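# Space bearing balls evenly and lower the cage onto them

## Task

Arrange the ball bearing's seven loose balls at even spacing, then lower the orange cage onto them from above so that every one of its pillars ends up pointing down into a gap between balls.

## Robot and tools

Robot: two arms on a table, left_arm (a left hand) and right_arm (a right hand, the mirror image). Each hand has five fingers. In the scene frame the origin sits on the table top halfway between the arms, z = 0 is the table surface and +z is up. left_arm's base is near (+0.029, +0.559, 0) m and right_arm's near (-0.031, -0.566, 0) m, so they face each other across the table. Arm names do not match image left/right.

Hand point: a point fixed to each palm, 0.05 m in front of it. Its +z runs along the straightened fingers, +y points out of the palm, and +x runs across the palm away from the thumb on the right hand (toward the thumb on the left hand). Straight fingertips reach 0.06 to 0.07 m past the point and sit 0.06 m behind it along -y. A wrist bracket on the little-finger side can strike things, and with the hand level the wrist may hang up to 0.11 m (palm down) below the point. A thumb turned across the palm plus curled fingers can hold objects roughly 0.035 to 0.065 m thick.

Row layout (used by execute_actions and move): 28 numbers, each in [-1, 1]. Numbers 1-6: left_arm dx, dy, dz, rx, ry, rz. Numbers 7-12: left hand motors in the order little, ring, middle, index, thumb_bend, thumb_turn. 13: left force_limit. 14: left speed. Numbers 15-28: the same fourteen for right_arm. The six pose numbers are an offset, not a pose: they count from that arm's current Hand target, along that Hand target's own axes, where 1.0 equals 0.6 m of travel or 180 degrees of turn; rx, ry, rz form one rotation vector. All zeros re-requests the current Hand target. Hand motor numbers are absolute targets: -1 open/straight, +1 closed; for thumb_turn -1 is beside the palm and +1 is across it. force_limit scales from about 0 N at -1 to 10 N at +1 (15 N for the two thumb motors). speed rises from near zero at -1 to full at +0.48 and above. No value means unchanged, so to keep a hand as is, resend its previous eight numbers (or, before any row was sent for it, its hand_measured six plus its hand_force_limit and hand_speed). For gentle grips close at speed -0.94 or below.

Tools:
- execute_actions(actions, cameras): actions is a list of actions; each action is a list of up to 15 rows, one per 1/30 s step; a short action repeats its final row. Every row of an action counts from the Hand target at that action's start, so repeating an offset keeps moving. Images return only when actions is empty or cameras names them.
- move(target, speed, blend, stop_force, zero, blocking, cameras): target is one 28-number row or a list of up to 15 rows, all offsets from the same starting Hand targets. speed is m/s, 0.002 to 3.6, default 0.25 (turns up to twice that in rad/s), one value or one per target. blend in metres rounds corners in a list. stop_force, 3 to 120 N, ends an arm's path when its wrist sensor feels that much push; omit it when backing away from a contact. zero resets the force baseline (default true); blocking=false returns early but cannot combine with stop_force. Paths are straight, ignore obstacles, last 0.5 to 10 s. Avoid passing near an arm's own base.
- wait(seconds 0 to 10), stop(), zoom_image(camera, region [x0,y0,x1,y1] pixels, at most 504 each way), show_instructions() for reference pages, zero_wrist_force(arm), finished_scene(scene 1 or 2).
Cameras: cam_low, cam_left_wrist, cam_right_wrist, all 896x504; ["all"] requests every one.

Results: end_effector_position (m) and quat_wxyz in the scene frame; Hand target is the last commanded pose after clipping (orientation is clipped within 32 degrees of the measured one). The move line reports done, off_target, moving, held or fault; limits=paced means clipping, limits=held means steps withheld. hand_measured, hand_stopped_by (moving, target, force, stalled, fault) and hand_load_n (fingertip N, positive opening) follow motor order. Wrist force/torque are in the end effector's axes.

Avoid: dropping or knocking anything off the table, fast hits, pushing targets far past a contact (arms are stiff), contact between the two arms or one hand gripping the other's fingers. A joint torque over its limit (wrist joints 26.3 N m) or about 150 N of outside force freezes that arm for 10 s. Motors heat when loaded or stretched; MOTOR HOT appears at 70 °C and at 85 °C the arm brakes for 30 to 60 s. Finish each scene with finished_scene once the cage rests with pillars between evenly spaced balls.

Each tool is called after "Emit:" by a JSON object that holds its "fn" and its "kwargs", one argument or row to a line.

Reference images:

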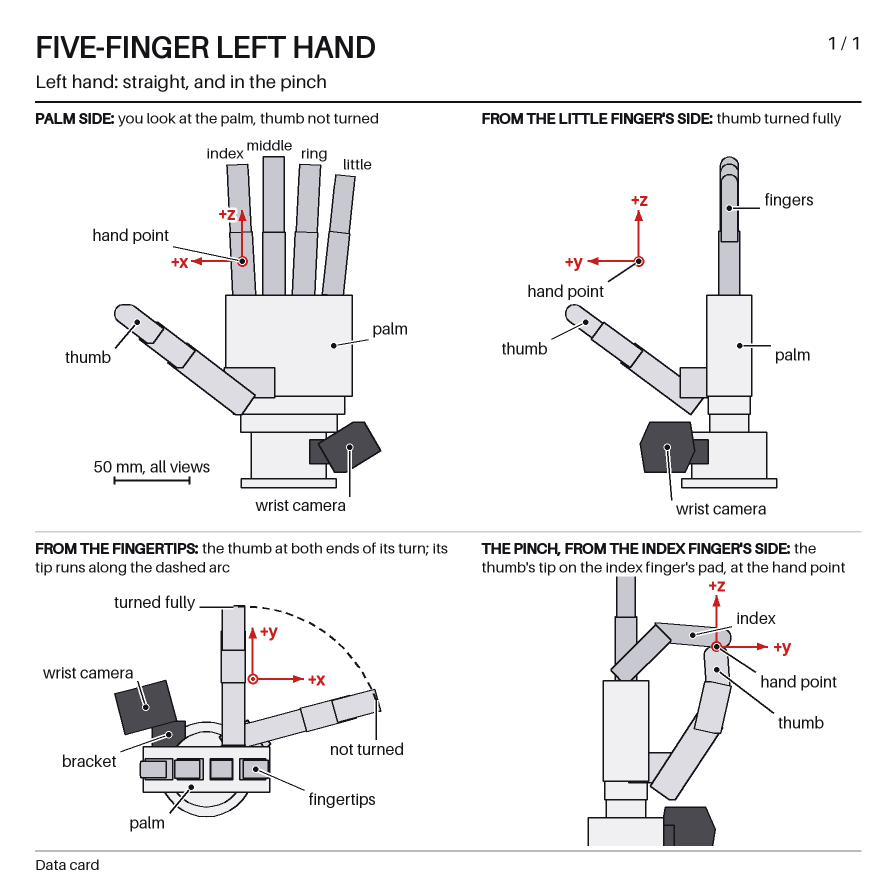

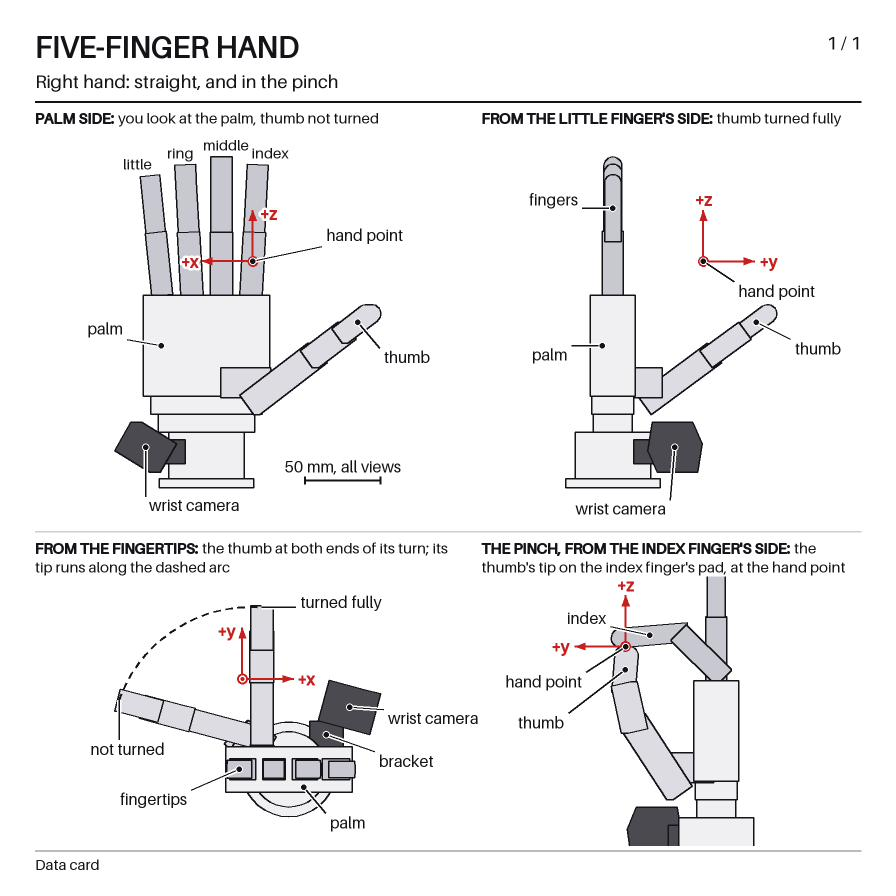

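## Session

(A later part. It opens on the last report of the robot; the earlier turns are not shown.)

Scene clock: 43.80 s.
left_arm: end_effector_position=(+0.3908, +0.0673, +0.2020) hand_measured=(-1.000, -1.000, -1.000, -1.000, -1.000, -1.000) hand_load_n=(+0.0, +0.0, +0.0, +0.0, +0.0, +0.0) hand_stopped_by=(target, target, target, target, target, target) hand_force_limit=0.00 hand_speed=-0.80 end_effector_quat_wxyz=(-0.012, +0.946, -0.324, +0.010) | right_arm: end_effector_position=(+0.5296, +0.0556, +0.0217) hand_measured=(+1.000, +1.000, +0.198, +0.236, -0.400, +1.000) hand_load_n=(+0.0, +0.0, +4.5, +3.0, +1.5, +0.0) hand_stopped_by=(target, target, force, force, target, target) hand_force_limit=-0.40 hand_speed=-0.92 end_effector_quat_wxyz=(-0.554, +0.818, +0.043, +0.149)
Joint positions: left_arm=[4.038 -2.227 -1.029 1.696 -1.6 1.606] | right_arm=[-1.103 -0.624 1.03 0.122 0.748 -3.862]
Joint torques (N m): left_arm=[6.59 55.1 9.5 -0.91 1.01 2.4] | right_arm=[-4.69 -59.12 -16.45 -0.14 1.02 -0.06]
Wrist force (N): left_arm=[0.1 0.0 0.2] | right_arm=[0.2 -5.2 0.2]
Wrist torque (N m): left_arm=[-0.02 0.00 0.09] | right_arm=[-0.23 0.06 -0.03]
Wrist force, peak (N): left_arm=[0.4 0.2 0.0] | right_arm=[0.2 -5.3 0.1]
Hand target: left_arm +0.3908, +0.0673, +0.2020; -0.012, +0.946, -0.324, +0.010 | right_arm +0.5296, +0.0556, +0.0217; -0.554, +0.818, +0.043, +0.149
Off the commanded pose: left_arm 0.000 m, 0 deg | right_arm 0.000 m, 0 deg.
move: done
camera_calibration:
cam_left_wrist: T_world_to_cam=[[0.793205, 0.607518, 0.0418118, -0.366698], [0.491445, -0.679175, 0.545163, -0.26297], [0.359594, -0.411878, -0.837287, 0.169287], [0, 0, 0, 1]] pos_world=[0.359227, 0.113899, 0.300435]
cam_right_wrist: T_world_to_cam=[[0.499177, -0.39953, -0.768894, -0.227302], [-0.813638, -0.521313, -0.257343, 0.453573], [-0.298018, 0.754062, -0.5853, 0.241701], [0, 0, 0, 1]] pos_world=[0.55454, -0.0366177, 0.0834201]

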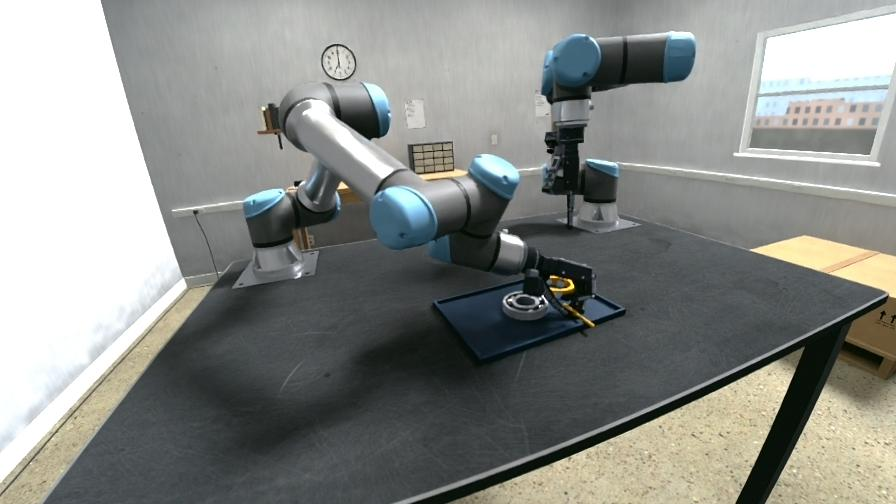

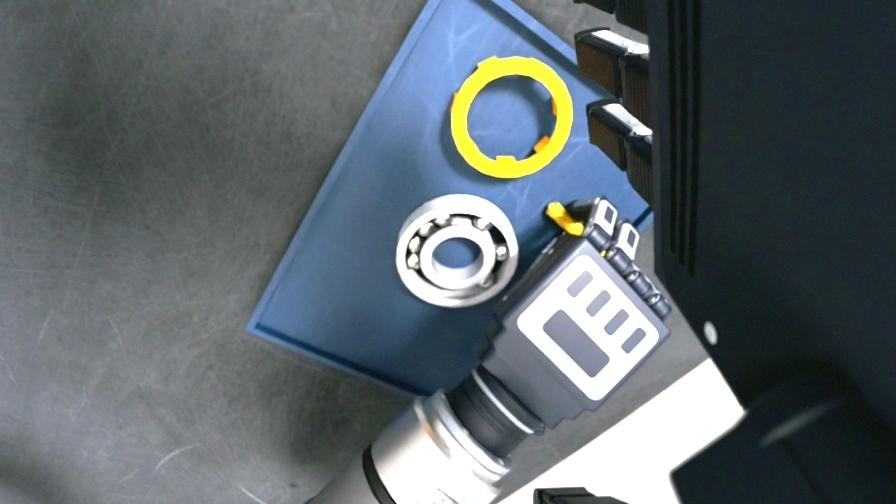

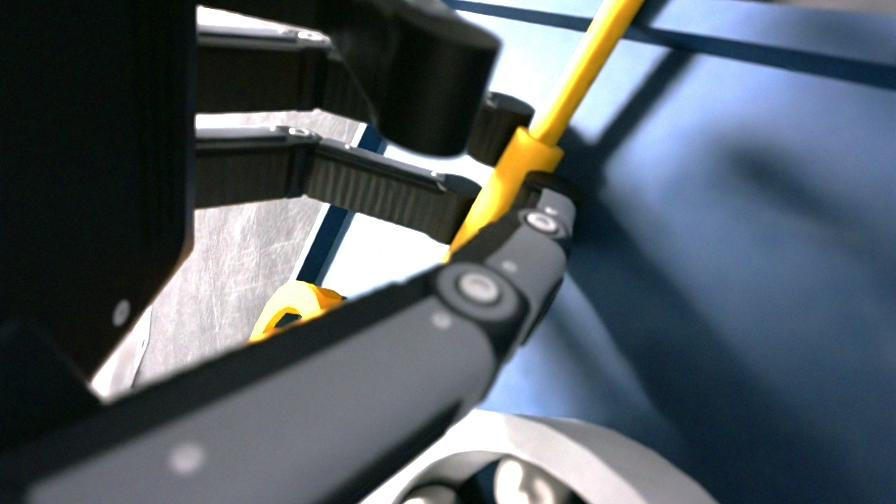

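Emit:
{"fn": "move", "kwargs": {
  "target": [0,0,0,0,0,0,-1,-1,-1,-1,-1,-1,0,-0.8,0,0,0,0,0,0,1,1,0.56,0.56,-0.4,1,0.05,-0.93],
  "speed": 0.05,
  "cameras": ["cam_left_wrist","cam_low","cam_right_wrist"]
}}

Emit:
{"fn": "zoom_image", "kwargs": {
  "camera": "cam_low",
  "region": [500, 230, 640, 340]
}}

Emit:
{"fn": "zoom_image", "kwargs": {
  "camera": "cam_right_wrist",
  "region": [400, 40, 660, 300]
}}

Scene clock: 44.40 s.
left_arm: end_effector_position=(+0.3908, +0.0673, +0.2020) hand_measured=(-1.000, -1.000, -1.000, -1.000, -1.000, -1.000) hand_load_n=(+0.0, +0.0, +0.0, +0.0, +0.0, +0.0) hand_stopped_by=(target, target, target, target, target, target) hand_force_limit=0.00 hand_speed=-0.80 end_effector_quat_wxyz=(-0.012, +0.946, -0.324, +0.010) | right_arm: end_effector_position=(+0.5296, +0.0556, +0.0217) hand_measured=(+1.000, +1.000, +0.202, +0.246, -0.400, +1.000) hand_load_n=(+0.0, +0.0, +5.5, +5.0, +4.0, -1.0) hand_stopped_by=(target, target, force, force, target, target) hand_force_limit=0.05 hand_speed=-0.93 end_effector_quat_wxyz=(-0.554, +0.818, +0.043, +0.149)
Joint positions: left_arm=[4.038 -2.227 -1.029 1.696 -1.6 1.606] | right_arm=[-1.103 -0.624 1.03 0.122 0.748 -3.862]
Joint torques (N m): left_arm=[7.45 55.51 9.82 -1.02 0.95 2.42] | right_arm=[-3.73 -57.9 -15.03 -0.3 1.22 -0.19]
Wrist force (N): left_arm=[0.2 0.0 0.0] | right_arm=[0.5 -6.8 0.2]
Wrist torque (N m): left_arm=[0.00 -0.02 0.10] | right_arm=[-0.31 0.07 -0.06]
Wrist force, peak (N): left_arm=[-0.3 0.1 -0.3] | right_arm=[0.6 -7.1 0.0]
Hand target: left_arm +0.3908, +0.0673, +0.2020; -0.012, +0.946, -0.324, +0.010 | right_arm +0.5296, +0.0556, +0.0217; -0.554, +0.818, +0.043, +0.149
Off the commanded pose: left_arm 0.000 m, 0 deg | right_arm 0.000 m, 0 deg.
move: done
camera_calibration:
cam_left_wrist: T_world_to_cam=[[0.793205, 0.607518, 0.0418118, -0.366698], [0.491445, -0.679175, 0.545163, -0.26297], [0.359594, -0.411878, -0.837287, 0.169287], [0, 0, 0, 1]] pos_world=[0.359227, 0.113899, 0.300435]
cam_right_wrist: T_world_to_cam=[[0.499177, -0.39953, -0.768894, -0.227302], [-0.813638, -0.521313, -0.257343, 0.453573], [-0.298018, 0.754062, -0.5853, 0.241701], [0, 0, 0, 1]] pos_world=[0.55454, -0.0366177, 0.0834201]

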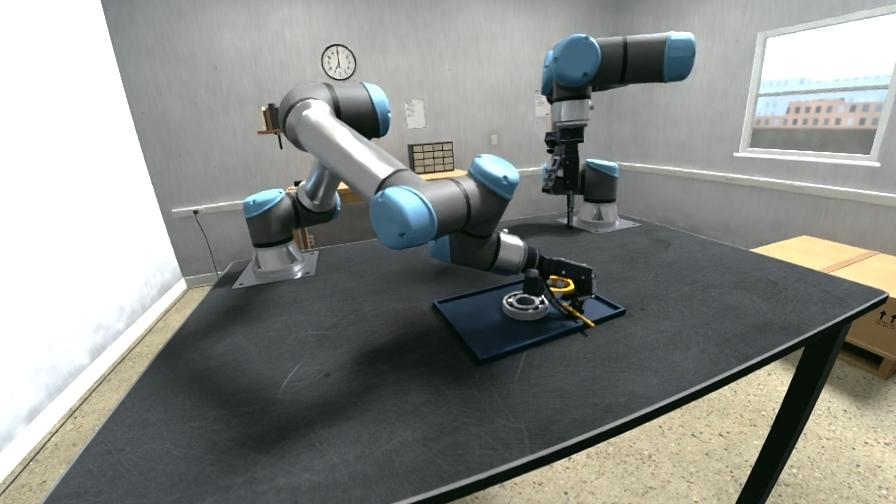

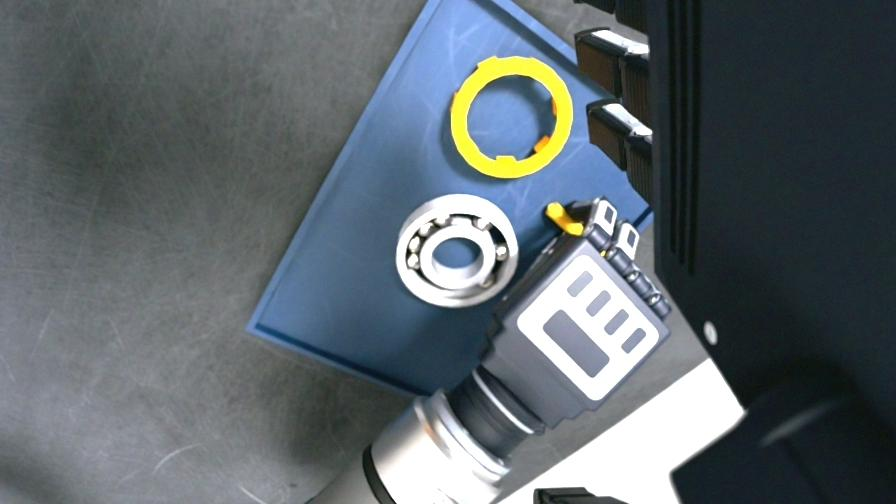

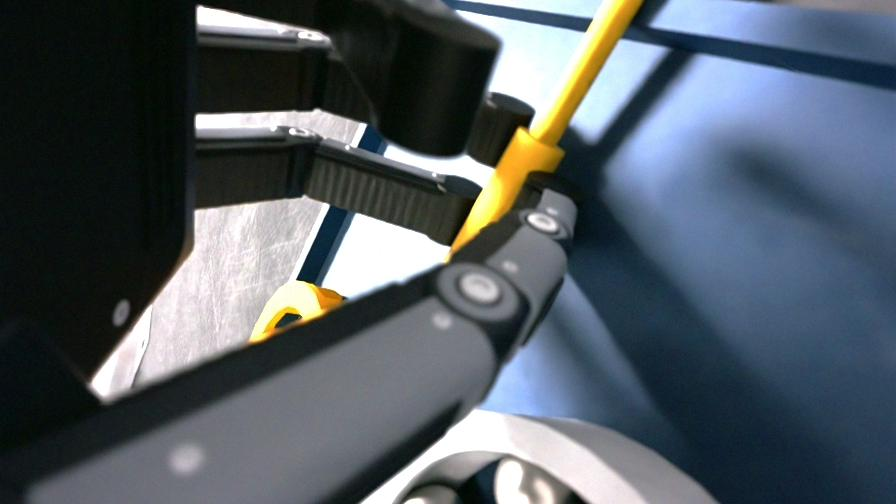

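Scaled by 3.600.

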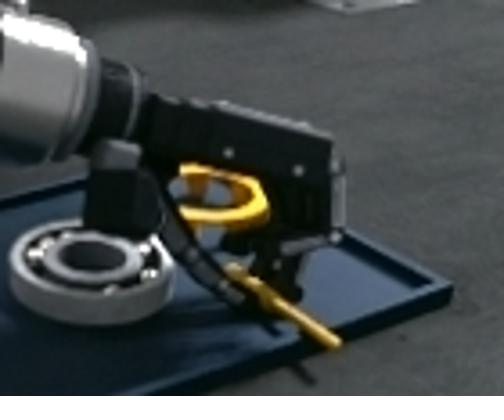

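Scaled by 1.938.

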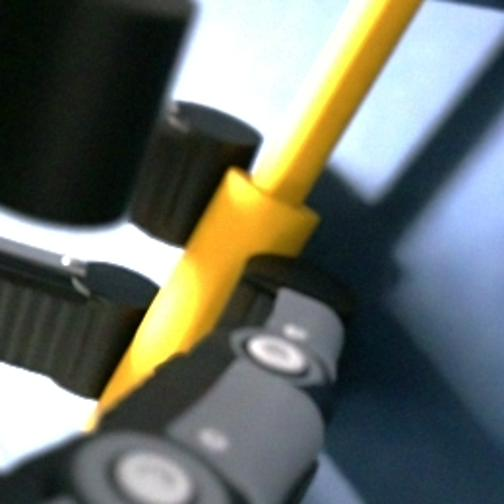

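Emit:
{"fn": "move", "kwargs": {
  "target": [
    [0,0,0,0,0,0,-1,-1,-1,-1,-1,-1,0,-0.8,0.0015,-0.0045,-0.0017,0,0,0,1,1,0.56,0.56,-0.4,1,0.05,-0.93],
    [0,0,0,0,0,0,-1,-1,-1,-1,-1,-1,0,-0.8,0.0290,-0.0894,-0.0342,0,0,0,1,1,0.56,0.56,-0.4,1,0.05,-0.93]
  ],
  "speed": [0.01,0.08],
  "cameras": ["cam_left_wrist","cam_low","cam_right_wrist"]
}}

Emit:
{"fn": "zoom_image", "kwargs": {
  "camera": "cam_low",
  "region": [500, 210, 640, 320]
}}

Emit:
{"fn": "zoom_image", "kwargs": {
  "camera": "cam_left_wrist",
  "region": [510, 170, 670, 310]
}}

Scene clock: 46.20 s.
left_arm: end_effector_position=(+0.3908, +0.0673, +0.2020) hand_measured=(-1.000, -1.000, -1.000, -1.000, -1.000, -1.000) hand_load_n=(+0.0, +0.0, +0.0, +0.0, +0.0, +0.0) hand_stopped_by=(target, target, target, target, target, target) hand_force_limit=0.00 hand_speed=-0.80 end_effector_quat_wxyz=(-0.012, +0.946, -0.324, +0.010) | right_arm: end_effector_position=(+0.5295, +0.0557, +0.0819) hand_measured=(+1.000, +1.000, +0.202, +0.246, -0.402, +1.000) hand_load_n=(+0.0, +0.0, +3.5, +2.5, +7.5, -0.5) hand_stopped_by=(target, target, force, force, target, target) hand_force_limit=0.05 hand_speed=-0.93 end_effector_quat_wxyz=(-0.554, +0.818, +0.043, +0.150)
Joint positions: left_arm=[4.038 -2.227 -1.029 1.696 -1.6 1.606] | right_arm=[-1.103 -0.682 0.977 0.232 0.748 -3.861]
Joint torques (N m): left_arm=[7.01 55.54 9.55 -0.91 0.97 2.41] | right_arm=[10.74 -37.47 -10.68 -1.05 0.23 -1.56]
Wrist force (N): left_arm=[0.0 0.0 0.2] | right_arm=[-0.5 0.9 0.3]
Wrist torque (N m): left_arm=[-0.02 0.01 0.08] | right_arm=[0.03 0.12 0.04]
Wrist force, peak (N): left_arm=[0.0 0.4 0.2] | right_arm=[0.4 -7.2 -0.2]
Hand target: left_arm +0.3908, +0.0673, +0.2020; -0.012, +0.946, -0.324, +0.010 | right_arm +0.5295, +0.0557, +0.0817; -0.554, +0.818, +0.043, +0.149
Off the commanded pose: left_arm 0.000 m, 0 deg | right_arm 0.000 m, 0 deg.
move: done
camera_calibration:
cam_left_wrist: T_world_to_cam=[[0.793205, 0.607518, 0.0418118, -0.366698], [0.491445, -0.679175, 0.545163, -0.26297], [0.359594, -0.411878, -0.837287, 0.169287], [0, 0, 0, 1]] pos_world=[0.359227, 0.113899, 0.300435]
cam_right_wrist: T_world_to_cam=[[0.499288, -0.399515, -0.76883, -0.181045], [-0.813646, -0.521195, -0.257557, 0.469157], [-0.297812, 0.75415, -0.58529, 0.276747], [0, 0, 0, 1]] pos_world=[0.55454, -0.0365171, 0.143619]

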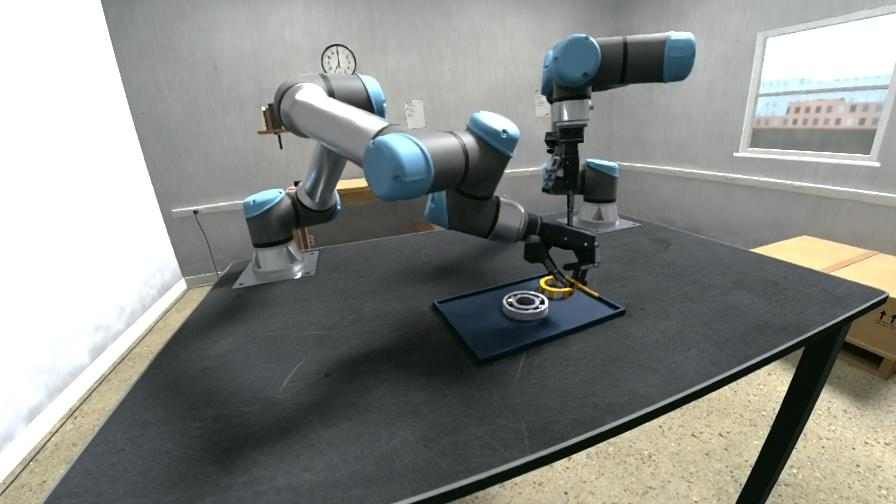

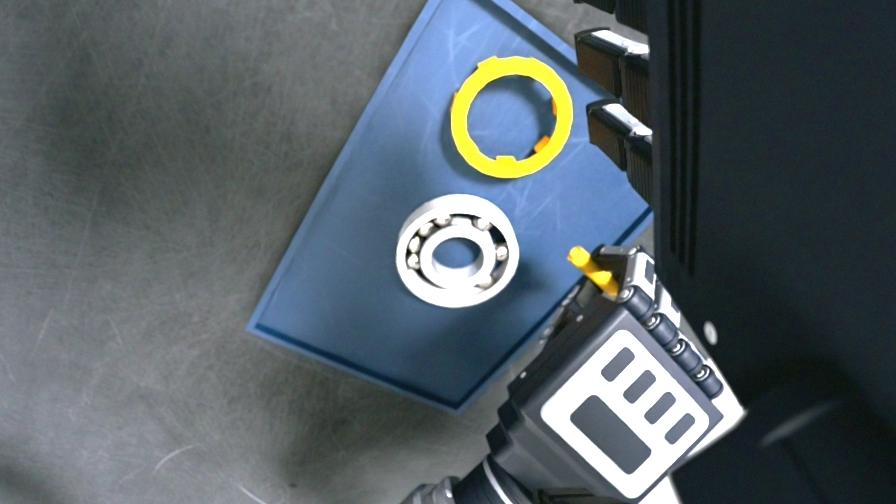

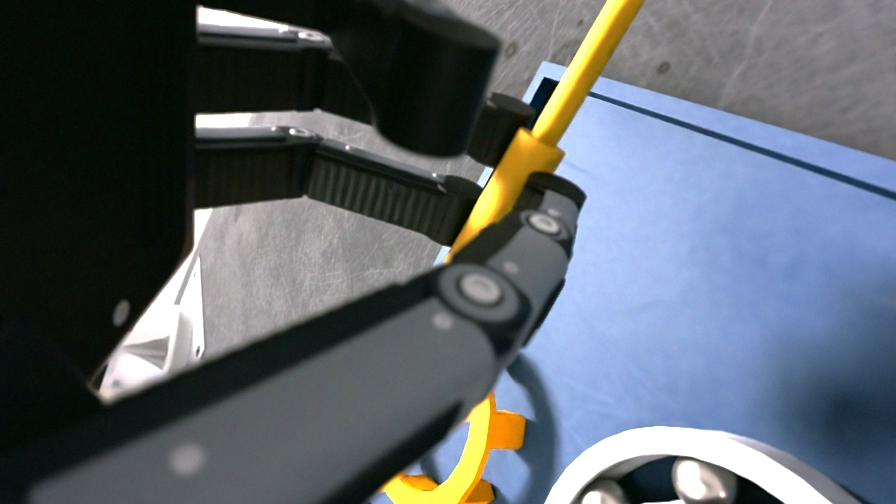

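Scaled by 3.600.

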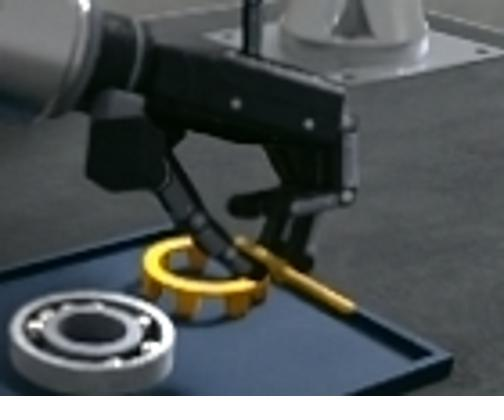

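Scaled by 3.150.

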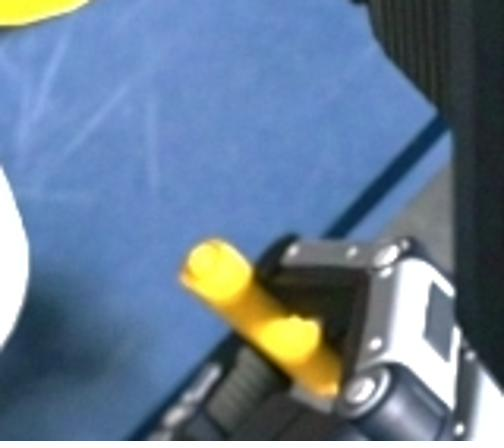

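Emit:
{"fn": "move", "kwargs": {
  "target": [0,0,0,0,0,0,-1,-1,-1,-1,-1,-1,0,-0.8,0.0712,-0.0452,-0.2031,-0.0707,-0.2062,0.4788,1,1,0.56,0.56,-0.4,1,0.05,-0.93],
  "speed": 0.4,
  "cameras": ["cam_left_wrist","cam_low","cam_right_wrist"]
}}

Emit:
{"fn": "zoom_image", "kwargs": {
  "camera": "cam_low",
  "region": [460, 190, 600, 300]
}}

Emit:
{"fn": "zoom_image", "kwargs": {
  "camera": "cam_left_wrist",
  "region": [470, 250, 670, 450]
}}

Scene clock: 49.23 s.
left_arm: end_effector_position=(+0.3908, +0.0673, +0.2020) hand_measured=(-1.000, -1.000, -1.000, -1.000, -1.000, -1.000) hand_load_n=(+0.0, +0.0, +0.0, +0.0, +0.0, +0.0) hand_stopped_by=(target, target, target, target, target, target) hand_force_limit=0.00 hand_speed=-0.80 end_effector_quat_wxyz=(-0.012, +0.946, -0.324, +0.010) | right_arm: end_effector_position=(+0.5386, -0.0504, +0.1600) hand_measured=(+1.000, +1.000, +0.202, +0.246, -0.402, +1.000) hand_load_n=(+0.0, +0.0, +3.5, +2.5, +7.5, -0.5) hand_stopped_by=(target, target, force, force, target, target) hand_force_limit=0.05 hand_speed=-0.93 end_effector_quat_wxyz=(+0.455, -0.630, +0.442, +0.449)
Joint positions: left_arm=[4.038 -2.227 -1.029 1.696 -1.6 1.606] | right_arm=[-1.356 -0.074 0.035 1.383 0.19 -3.091]
Joint torques (N m): left_arm=[6.62 55.54 10.3 -0.94 0.96 2.35] | right_arm=[12.36 -69.84 -17.51 0.63 -0.77 -0.72]
Wrist force (N): left_arm=[-0.1 0.2 0.0] | right_arm=[0.8 0.6 -0.5]
Wrist torque (N m): left_arm=[0.03 0.02 0.07] | right_arm=[0.11 0.18 0.24]
Wrist force, peak (N): left_arm=[-0.1 0.2 -0.4] | right_arm=[-1.2 0.5 0.8]
Hand target: left_arm +0.3908, +0.0673, +0.2020; -0.012, +0.946, -0.324, +0.010 | right_arm +0.5397, -0.0499, +0.1601; -0.382, +0.681, -0.374, -0.501
Off the commanded pose: left_arm 0.000 m, 0 deg | right_arm 0.001 m, 14 deg.
elbow stopped short (right arm): the move would have taken joint 3 (elbow) straighter than the controller allows.
move: off_target (right_arm)
camera_calibration:
cam_left_wrist: T_world_to_cam=[[0.793205, 0.607518, 0.0418118, -0.366698], [0.491445, -0.679175, 0.545163, -0.26297], [0.359594, -0.411878, -0.837287, 0.169287], [0, 0, 0, 1]] pos_world=[0.359227, 0.113899, 0.300435]
cam_right_wrist: T_world_to_cam=[[-0.862635, -0.236516, -0.447125, 0.522343], [-0.304854, -0.462279, 0.832684, -0.00417253], [-0.40364, 0.85461, 0.326675, 0.321232], [0, 0, 0, 1]] pos_world=[0.578981, -0.152914, 0.132089]

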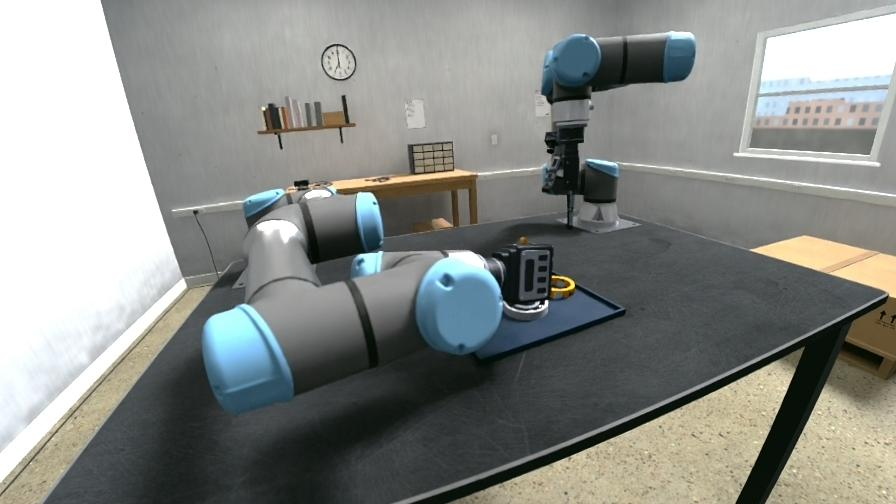

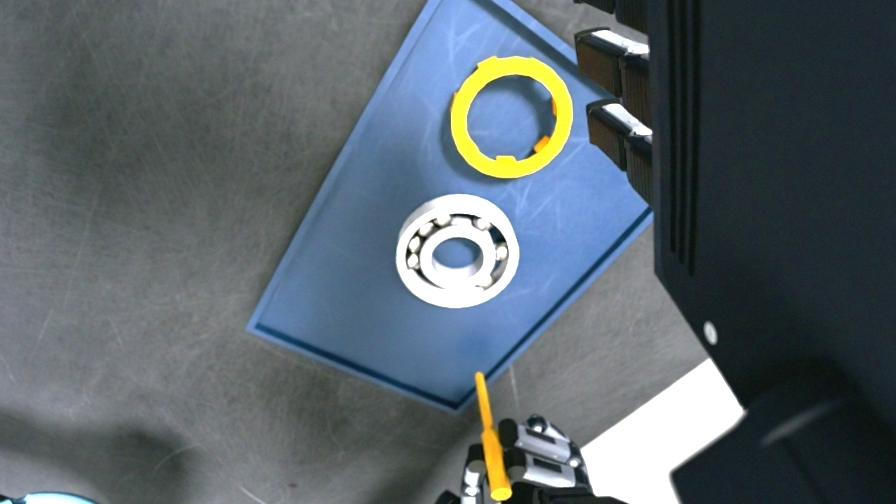

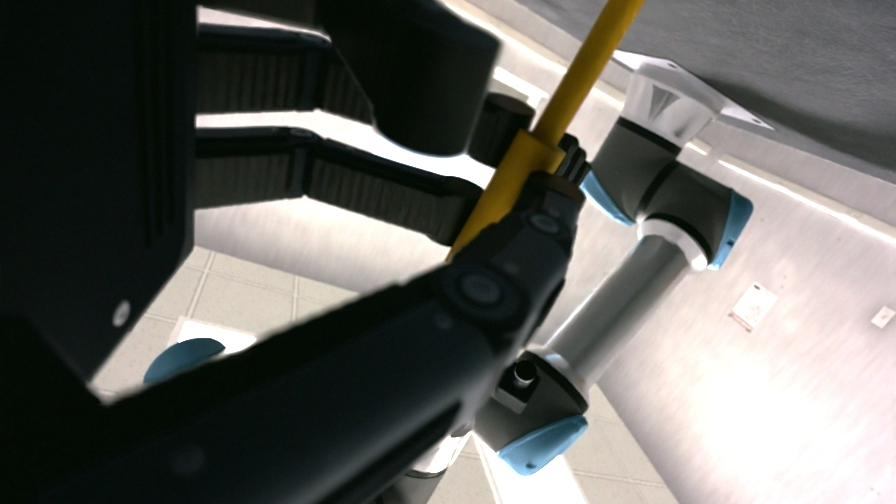

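Scaled by 3.600.

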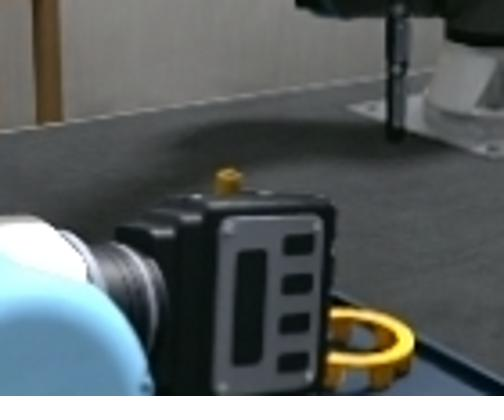

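Scaled by 2.520.

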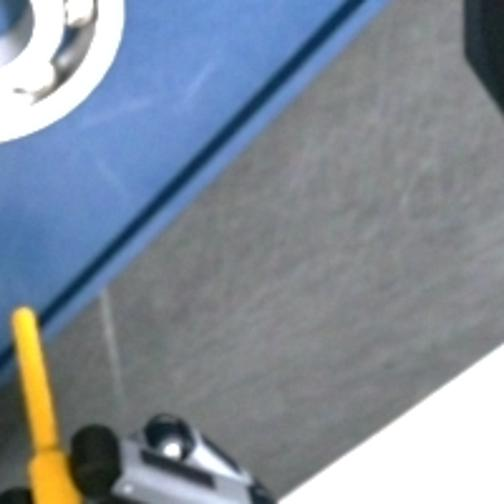

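Emit:
{"fn": "move", "kwargs": {
  "target": [0,0,0,0,0,0,-1,-1,-1,-1,-1,-1,0,-0.8,-0.0040,0.0953,-0.0481,0.2421,0.0364,0.0519,1,1,0.56,0.56,-0.4,1,0.05,-0.93],
  "speed": 0.25,
  "cameras": ["cam_left_wrist","cam_low","cam_right_wrist"]
}}

Scene clock: 51.27 s.
left_arm: end_effector_position=(+0.3908, +0.0673, +0.2020) hand_measured=(-1.000, -1.000, -1.000, -1.000, -1.000, -1.000) hand_load_n=(+0.0, +0.0, +0.0, +0.0, +0.0, +0.0) hand_stopped_by=(target, target, target, target, target, target) hand_force_limit=0.00 hand_speed=-0.80 end_effector_quat_wxyz=(-0.012, +0.946, -0.324, +0.010) | right_arm: end_effector_position=(+0.4997, -0.1000, +0.1601) hand_measured=(+1.000, +1.000, +0.202, +0.246, -0.402, +1.000) hand_load_n=(+0.0, +0.0, +4.0, +3.0, +7.5, -0.5) hand_stopped_by=(target, target, force, force, target, target) hand_force_limit=0.05 hand_speed=-0.93 end_effector_quat_wxyz=(+0.544, -0.486, +0.606, +0.317) end_effector_velocity=(+0.001, +0.000, -0.001) end_effector_angular_velocity=(+0.000, +0.003, -0.005)
Joint positions: left_arm=[4.038 -2.227 -1.029 1.696 -1.6 1.606] | right_arm=[-1.416 -0.955 1.572 -0.215 0.556 -2.066]
Joint velocities: left_arm=[within noise] | right_arm=[0 0 0.002 -0.003 0.004 0.005]
Joint torques (N m): left_arm=[6.63 55.63 10.34 -0.97 1.05 2.38] | right_arm=[10.75 -48.4 -8.2 -1.48 1.06 1.49]
Wrist force (N): left_arm=[0.0 0.0 0.1] | right_arm=[0.9 0.2 -0.5]
Wrist torque (N m): left_arm=[0.00 0.01 0.08] | right_arm=[0.07 0.17 0.23]
Wrist force, peak (N): left_arm=[0.3 0.4 0.0] | right_arm=[1.1 1.3 -0.9]
Hand target: left_arm +0.3908, +0.0673, +0.2020; -0.012, +0.946, -0.324, +0.010 | right_arm +0.4997, -0.1000, +0.1601; +0.544, -0.486, +0.606, +0.317
Off the commanded pose: left_arm 0.000 m, 0 deg | right_arm 0.000 m, 0 deg.
move: done
camera_calibration:
cam_left_wrist: T_world_to_cam=[[0.793205, 0.607518, 0.0418118, -0.366698], [0.491445, -0.679175, 0.545163, -0.26297], [0.359594, -0.411878, -0.837287, 0.169287], [0, 0, 0, 1]] pos_world=[0.359227, 0.113899, 0.300435]
cam_right_wrist: T_world_to_cam=[[-0.877165, 0.238341, -0.416864, 0.52696], [-0.467979, -0.229779, 0.853345, 0.0623954], [0.1076, 0.943608, 0.313092, 0.103585], [0, 0, 0, 1]] pos_world=[0.480285, -0.209002, 0.133994]

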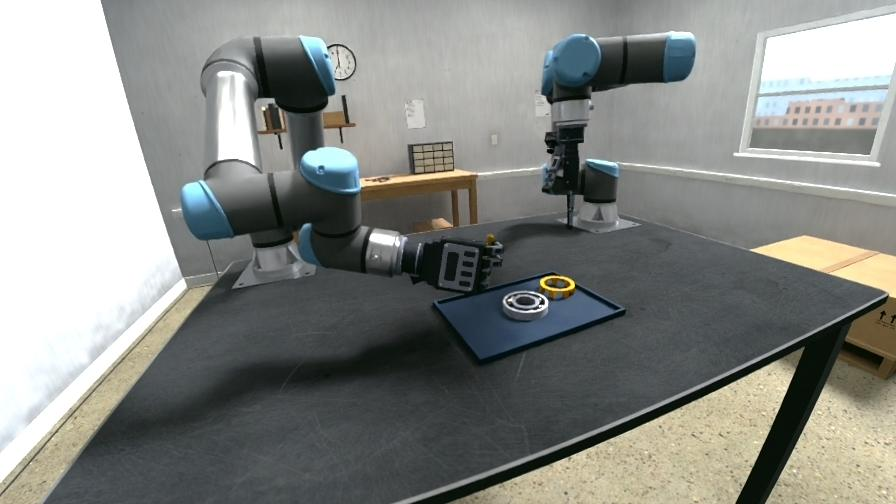

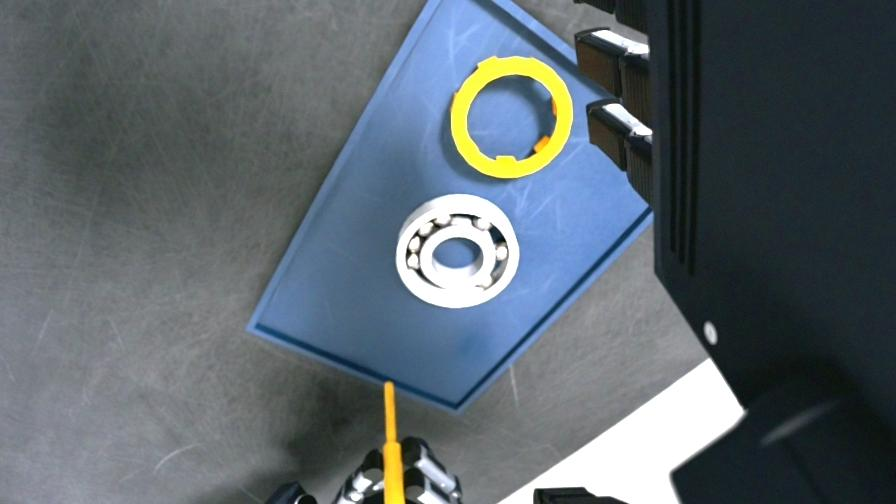

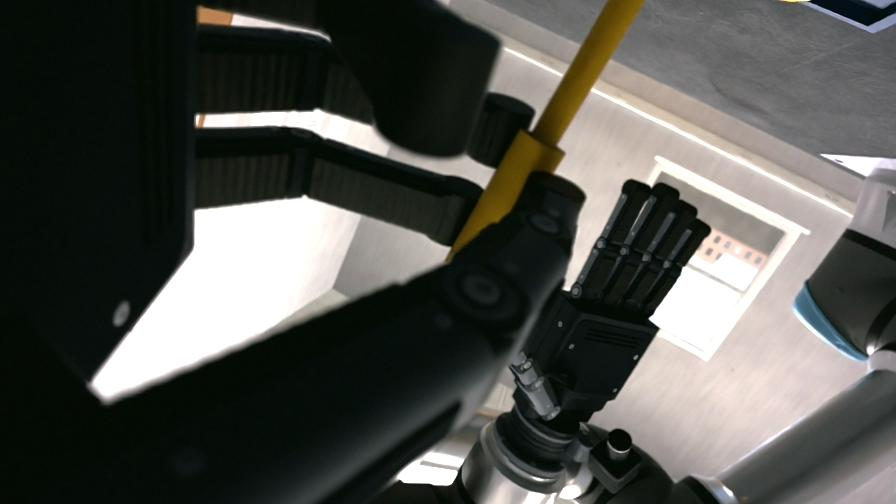

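Emit:
{"fn": "zoom_image", "kwargs": {
  "camera": "cam_left_wrist",
  "region": [340, 364, 440, 504]
}}

Emit:
{"fn": "zoom_image", "kwargs": {
  "camera": "cam_low",
  "region": [430, 210, 560, 310]
}}

Scaled by 3.600.

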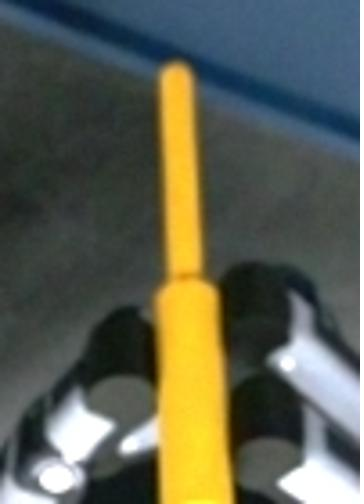

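Scaled by 3.877.

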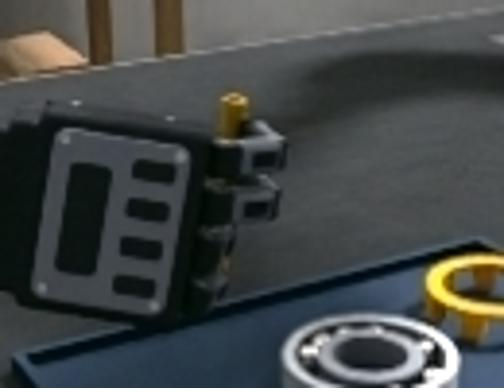

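Emit:
{"fn": "zoom_image", "kwargs": {
  "camera": "cam_low",
  "region": [430, 225, 520, 305]
}}

Emit:
{"fn": "zoom_image", "kwargs": {
  "camera": "cam_right_wrist",
  "region": [430, 60, 630, 300]
}}

Scaled by 5.600.

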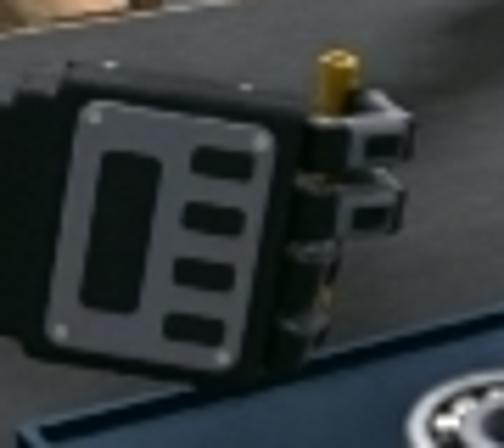

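Scaled by 2.100.

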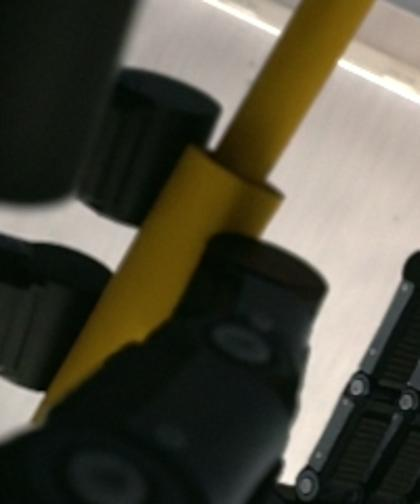

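Emit:
{"fn": "move", "kwargs": {
  "target": [0,0,0,0,0,0,-1,-1,-1,-1,-1,-1,0,-0.8,0.0220,-0.0788,-0.0475,0.3968,0.6179,0.3028,1,1,0.56,0.56,-0.4,1,0.05,-0.93],
  "speed": 0.45,
  "cameras": ["cam_left_wrist","cam_low"]
}}

Emit:
{"fn": "zoom_image", "kwargs": {
  "camera": "cam_low",
  "region": [400, 190, 560, 320]
}}

Scene clock: 59.57 s.
left_arm: end_effector_position=(+0.3908, +0.0673, +0.2020) hand_measured=(-1.000, -1.000, -1.000, -1.000, -1.000, -1.000) hand_load_n=(+0.0, +0.0, +0.0, +0.0, -0.5, +0.0) hand_stopped_by=(target, target, target, target, target, target) hand_force_limit=0.00 hand_speed=-0.80 end_effector_quat_wxyz=(-0.012, +0.946, -0.324, +0.010) | right_arm: end_effector_position=(+0.5332, -0.1459, +0.1594) hand_measured=(+1.000, +1.000, +0.202, +0.246, -0.402, +1.000) hand_load_n=(+0.0, +0.0, +3.5, +3.0, +7.5, -0.5) hand_stopped_by=(target, target, force, force, target, target) hand_force_limit=0.05 hand_speed=-0.93 end_effector_quat_wxyz=(+0.026, +0.078, +0.976, -0.202)
Joint positions: left_arm=[4.038 -2.227 -1.029 1.696 -1.6 1.606] | right_arm=[-1.022 -0.299 0.035 2.039 1.929 -0.83]
Joint torques (N m): left_arm=[6.5 55.77 10.99 -0.91 0.97 2.44] | right_arm=[-10.27 -67.5 -8.59 3.7 -0.61 -0.97]
Wrist force (N): left_arm=[-0.2 0.1 0.0] | right_arm=[0.4 0.1 0.3]
Wrist torque (N m): left_arm=[0.02 0.03 0.07] | right_arm=[-0.08 -0.04 0.12]
Wrist force, peak (N): left_arm=[0.2 0.5 0.0] | right_arm=[1.1 0.4 -0.5]
Hand target: left_arm +0.3908, +0.0673, +0.2020; -0.012, +0.946, -0.324, +0.010 | right_arm +0.5346, -0.1447, +0.1601; -0.159, +0.089, +0.920, -0.348
Off the commanded pose: left_arm 0.000 m, 0 deg | right_arm 0.002 m, 28 deg.
elbow stopped short (right arm): the move would have taken joint 3 (elbow) straighter than the controller allows.
move: off_target (right_arm)
camera_calibration:
cam_left_wrist: T_world_to_cam=[[0.793205, 0.607518, 0.0418118, -0.366698], [0.491445, -0.679175, 0.545163, -0.26297], [0.359594, -0.411878, -0.837287, 0.169287], [0, 0, 0, 1]] pos_world=[0.359227, 0.113899, 0.300435]
Images, in order (width x height): cam_low 896x504, cam_left_wrist 896x504.

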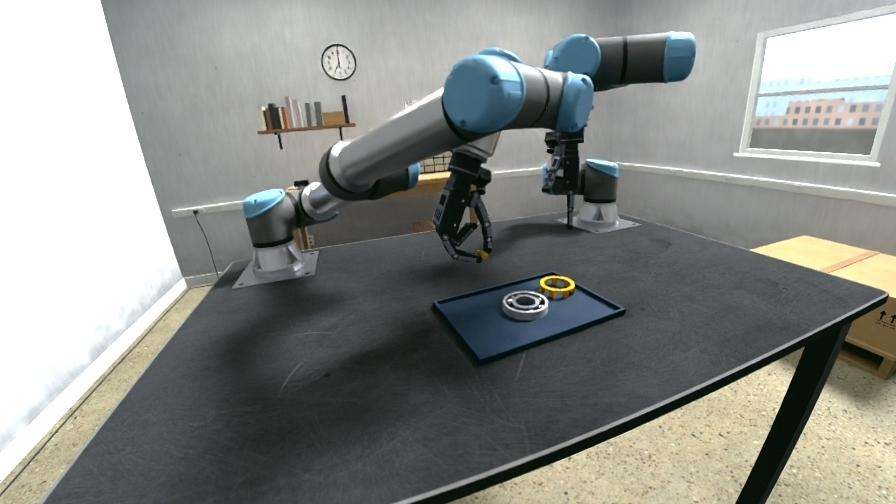

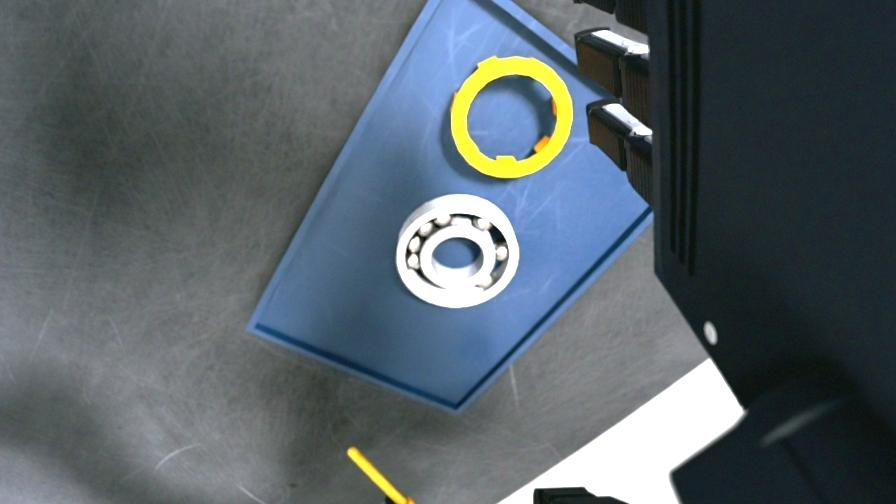

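Scaled by 3.150.

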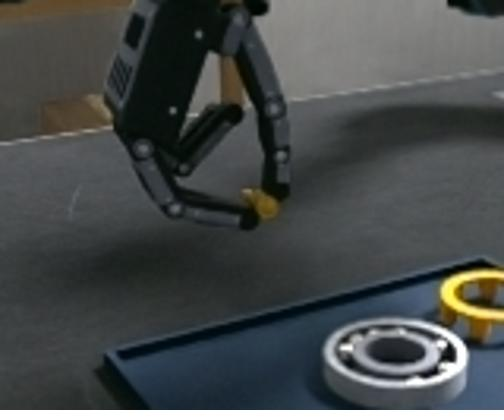

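Emit:
{"fn": "move", "kwargs": {
  "target": [0,0,0,0,0,0,-1,-1,-1,-1,-1,-1,0,-0.8,0.0337,-0.1312,0.1823,0.0256,-0.0743,-0.0786,1,1,0.56,0.56,-0.4,1,0.05,-0.93],
  "speed": 0.15,
  "cameras": ["cam_left_wrist","cam_low"]
}}

Emit:
{"fn": "zoom_image", "kwargs": {
  "camera": "cam_low",
  "region": [330, 200, 490, 330]
}}

Emit:
{"fn": "zoom_image", "kwargs": {
  "camera": "cam_left_wrist",
  "region": [150, 344, 350, 504]
}}

Scene clock: 62.47 s.
left_arm: end_effector_position=(+0.3908, +0.0673, +0.2020) hand_measured=(-1.000, -1.000, -1.000, -1.000, -1.000, -1.000) hand_load_n=(+0.0, +0.0, +0.0, +0.0, +0.0, +0.0) hand_stopped_by=(target, target, target, target, target, target) hand_force_limit=0.00 hand_speed=-0.80 end_effector_quat_wxyz=(-0.012, +0.946, -0.324, +0.010) | right_arm: end_effector_position=(+0.4729, -0.2645, +0.1401) hand_measured=(+1.000, +1.000, +0.202, +0.246, -0.402, +1.000) hand_load_n=(+0.0, +0.0, +4.0, +3.0, +7.5, -0.5) hand_stopped_by=(target, target, force, force, target, target) hand_force_limit=0.05 hand_speed=-0.93 end_effector_quat_wxyz=(-0.096, -0.072, +0.921, -0.370)
Joint positions: left_arm=[4.038 -2.227 -1.029 1.696 -1.6 1.606] | right_arm=[-1.071 -0.562 0.76 1.929 2.157 -1.058]
Joint torques (N m): left_arm=[6.81 55.35 11.16 -0.94 0.94 2.42] | right_arm=[7.84 -37.25 -11.38 3.41 0.35 1.32]
Wrist force (N): left_arm=[0.1 0.4 0.1] | right_arm=[-0.2 0.5 0.4]
Wrist torque (N m): left_arm=[0.05 -0.01 0.08] | right_arm=[-0.03 0.03 -0.04]
Wrist force, peak (N): left_arm=[0.2 0.5 0.0] | right_arm=[-0.4 0.7 0.6]
Hand target: left_arm +0.3908, +0.0673, +0.2020; -0.012, +0.946, -0.324, +0.010 | right_arm +0.4728, -0.2644, +0.1400; -0.096, -0.072, +0.921, -0.370
Off the commanded pose: left_arm 0.000 m, 0 deg | right_arm 0.000 m, 0 deg.
move: done
camera_calibration:
cam_left_wrist: T_world_to_cam=[[0.793205, 0.607518, 0.0418118, -0.366698], [0.491445, -0.679175, 0.545163, -0.26297], [0.359594, -0.411878, -0.837287, 0.169287], [0, 0, 0, 1]] pos_world=[0.359227, 0.113899, 0.300435]
Images, in order (width x height): cam_low 896x504, cam_left_wrist 896x504.

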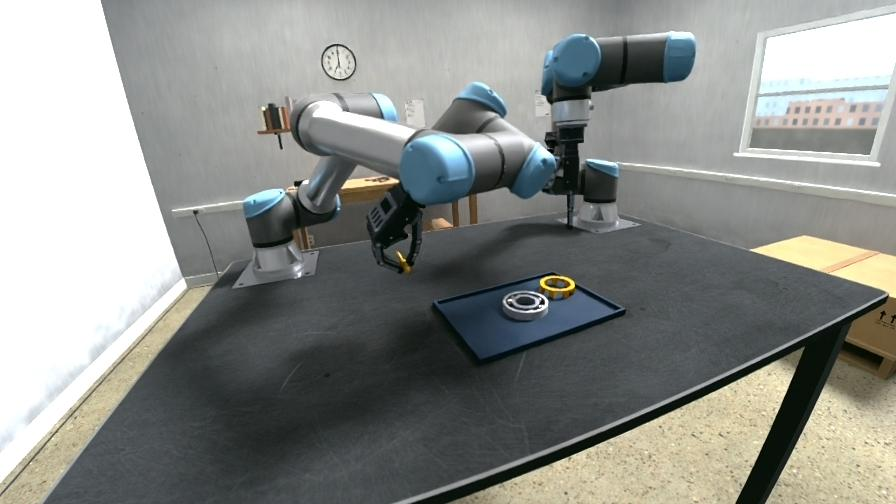

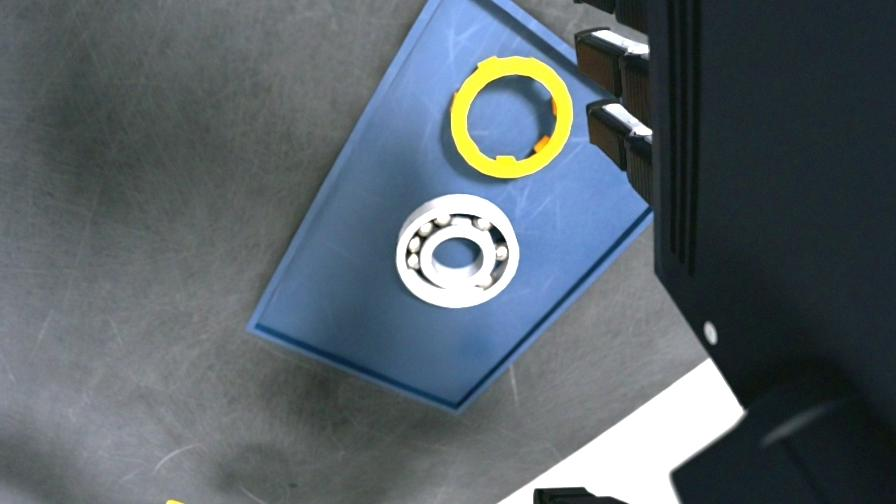

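Scaled by 3.150.

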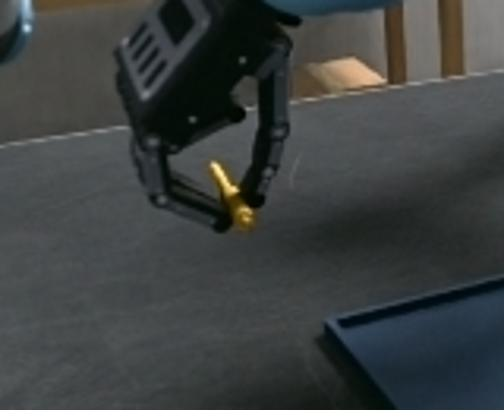

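Scaled by 2.520.

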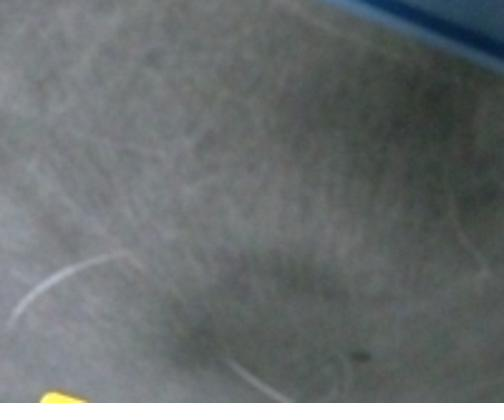

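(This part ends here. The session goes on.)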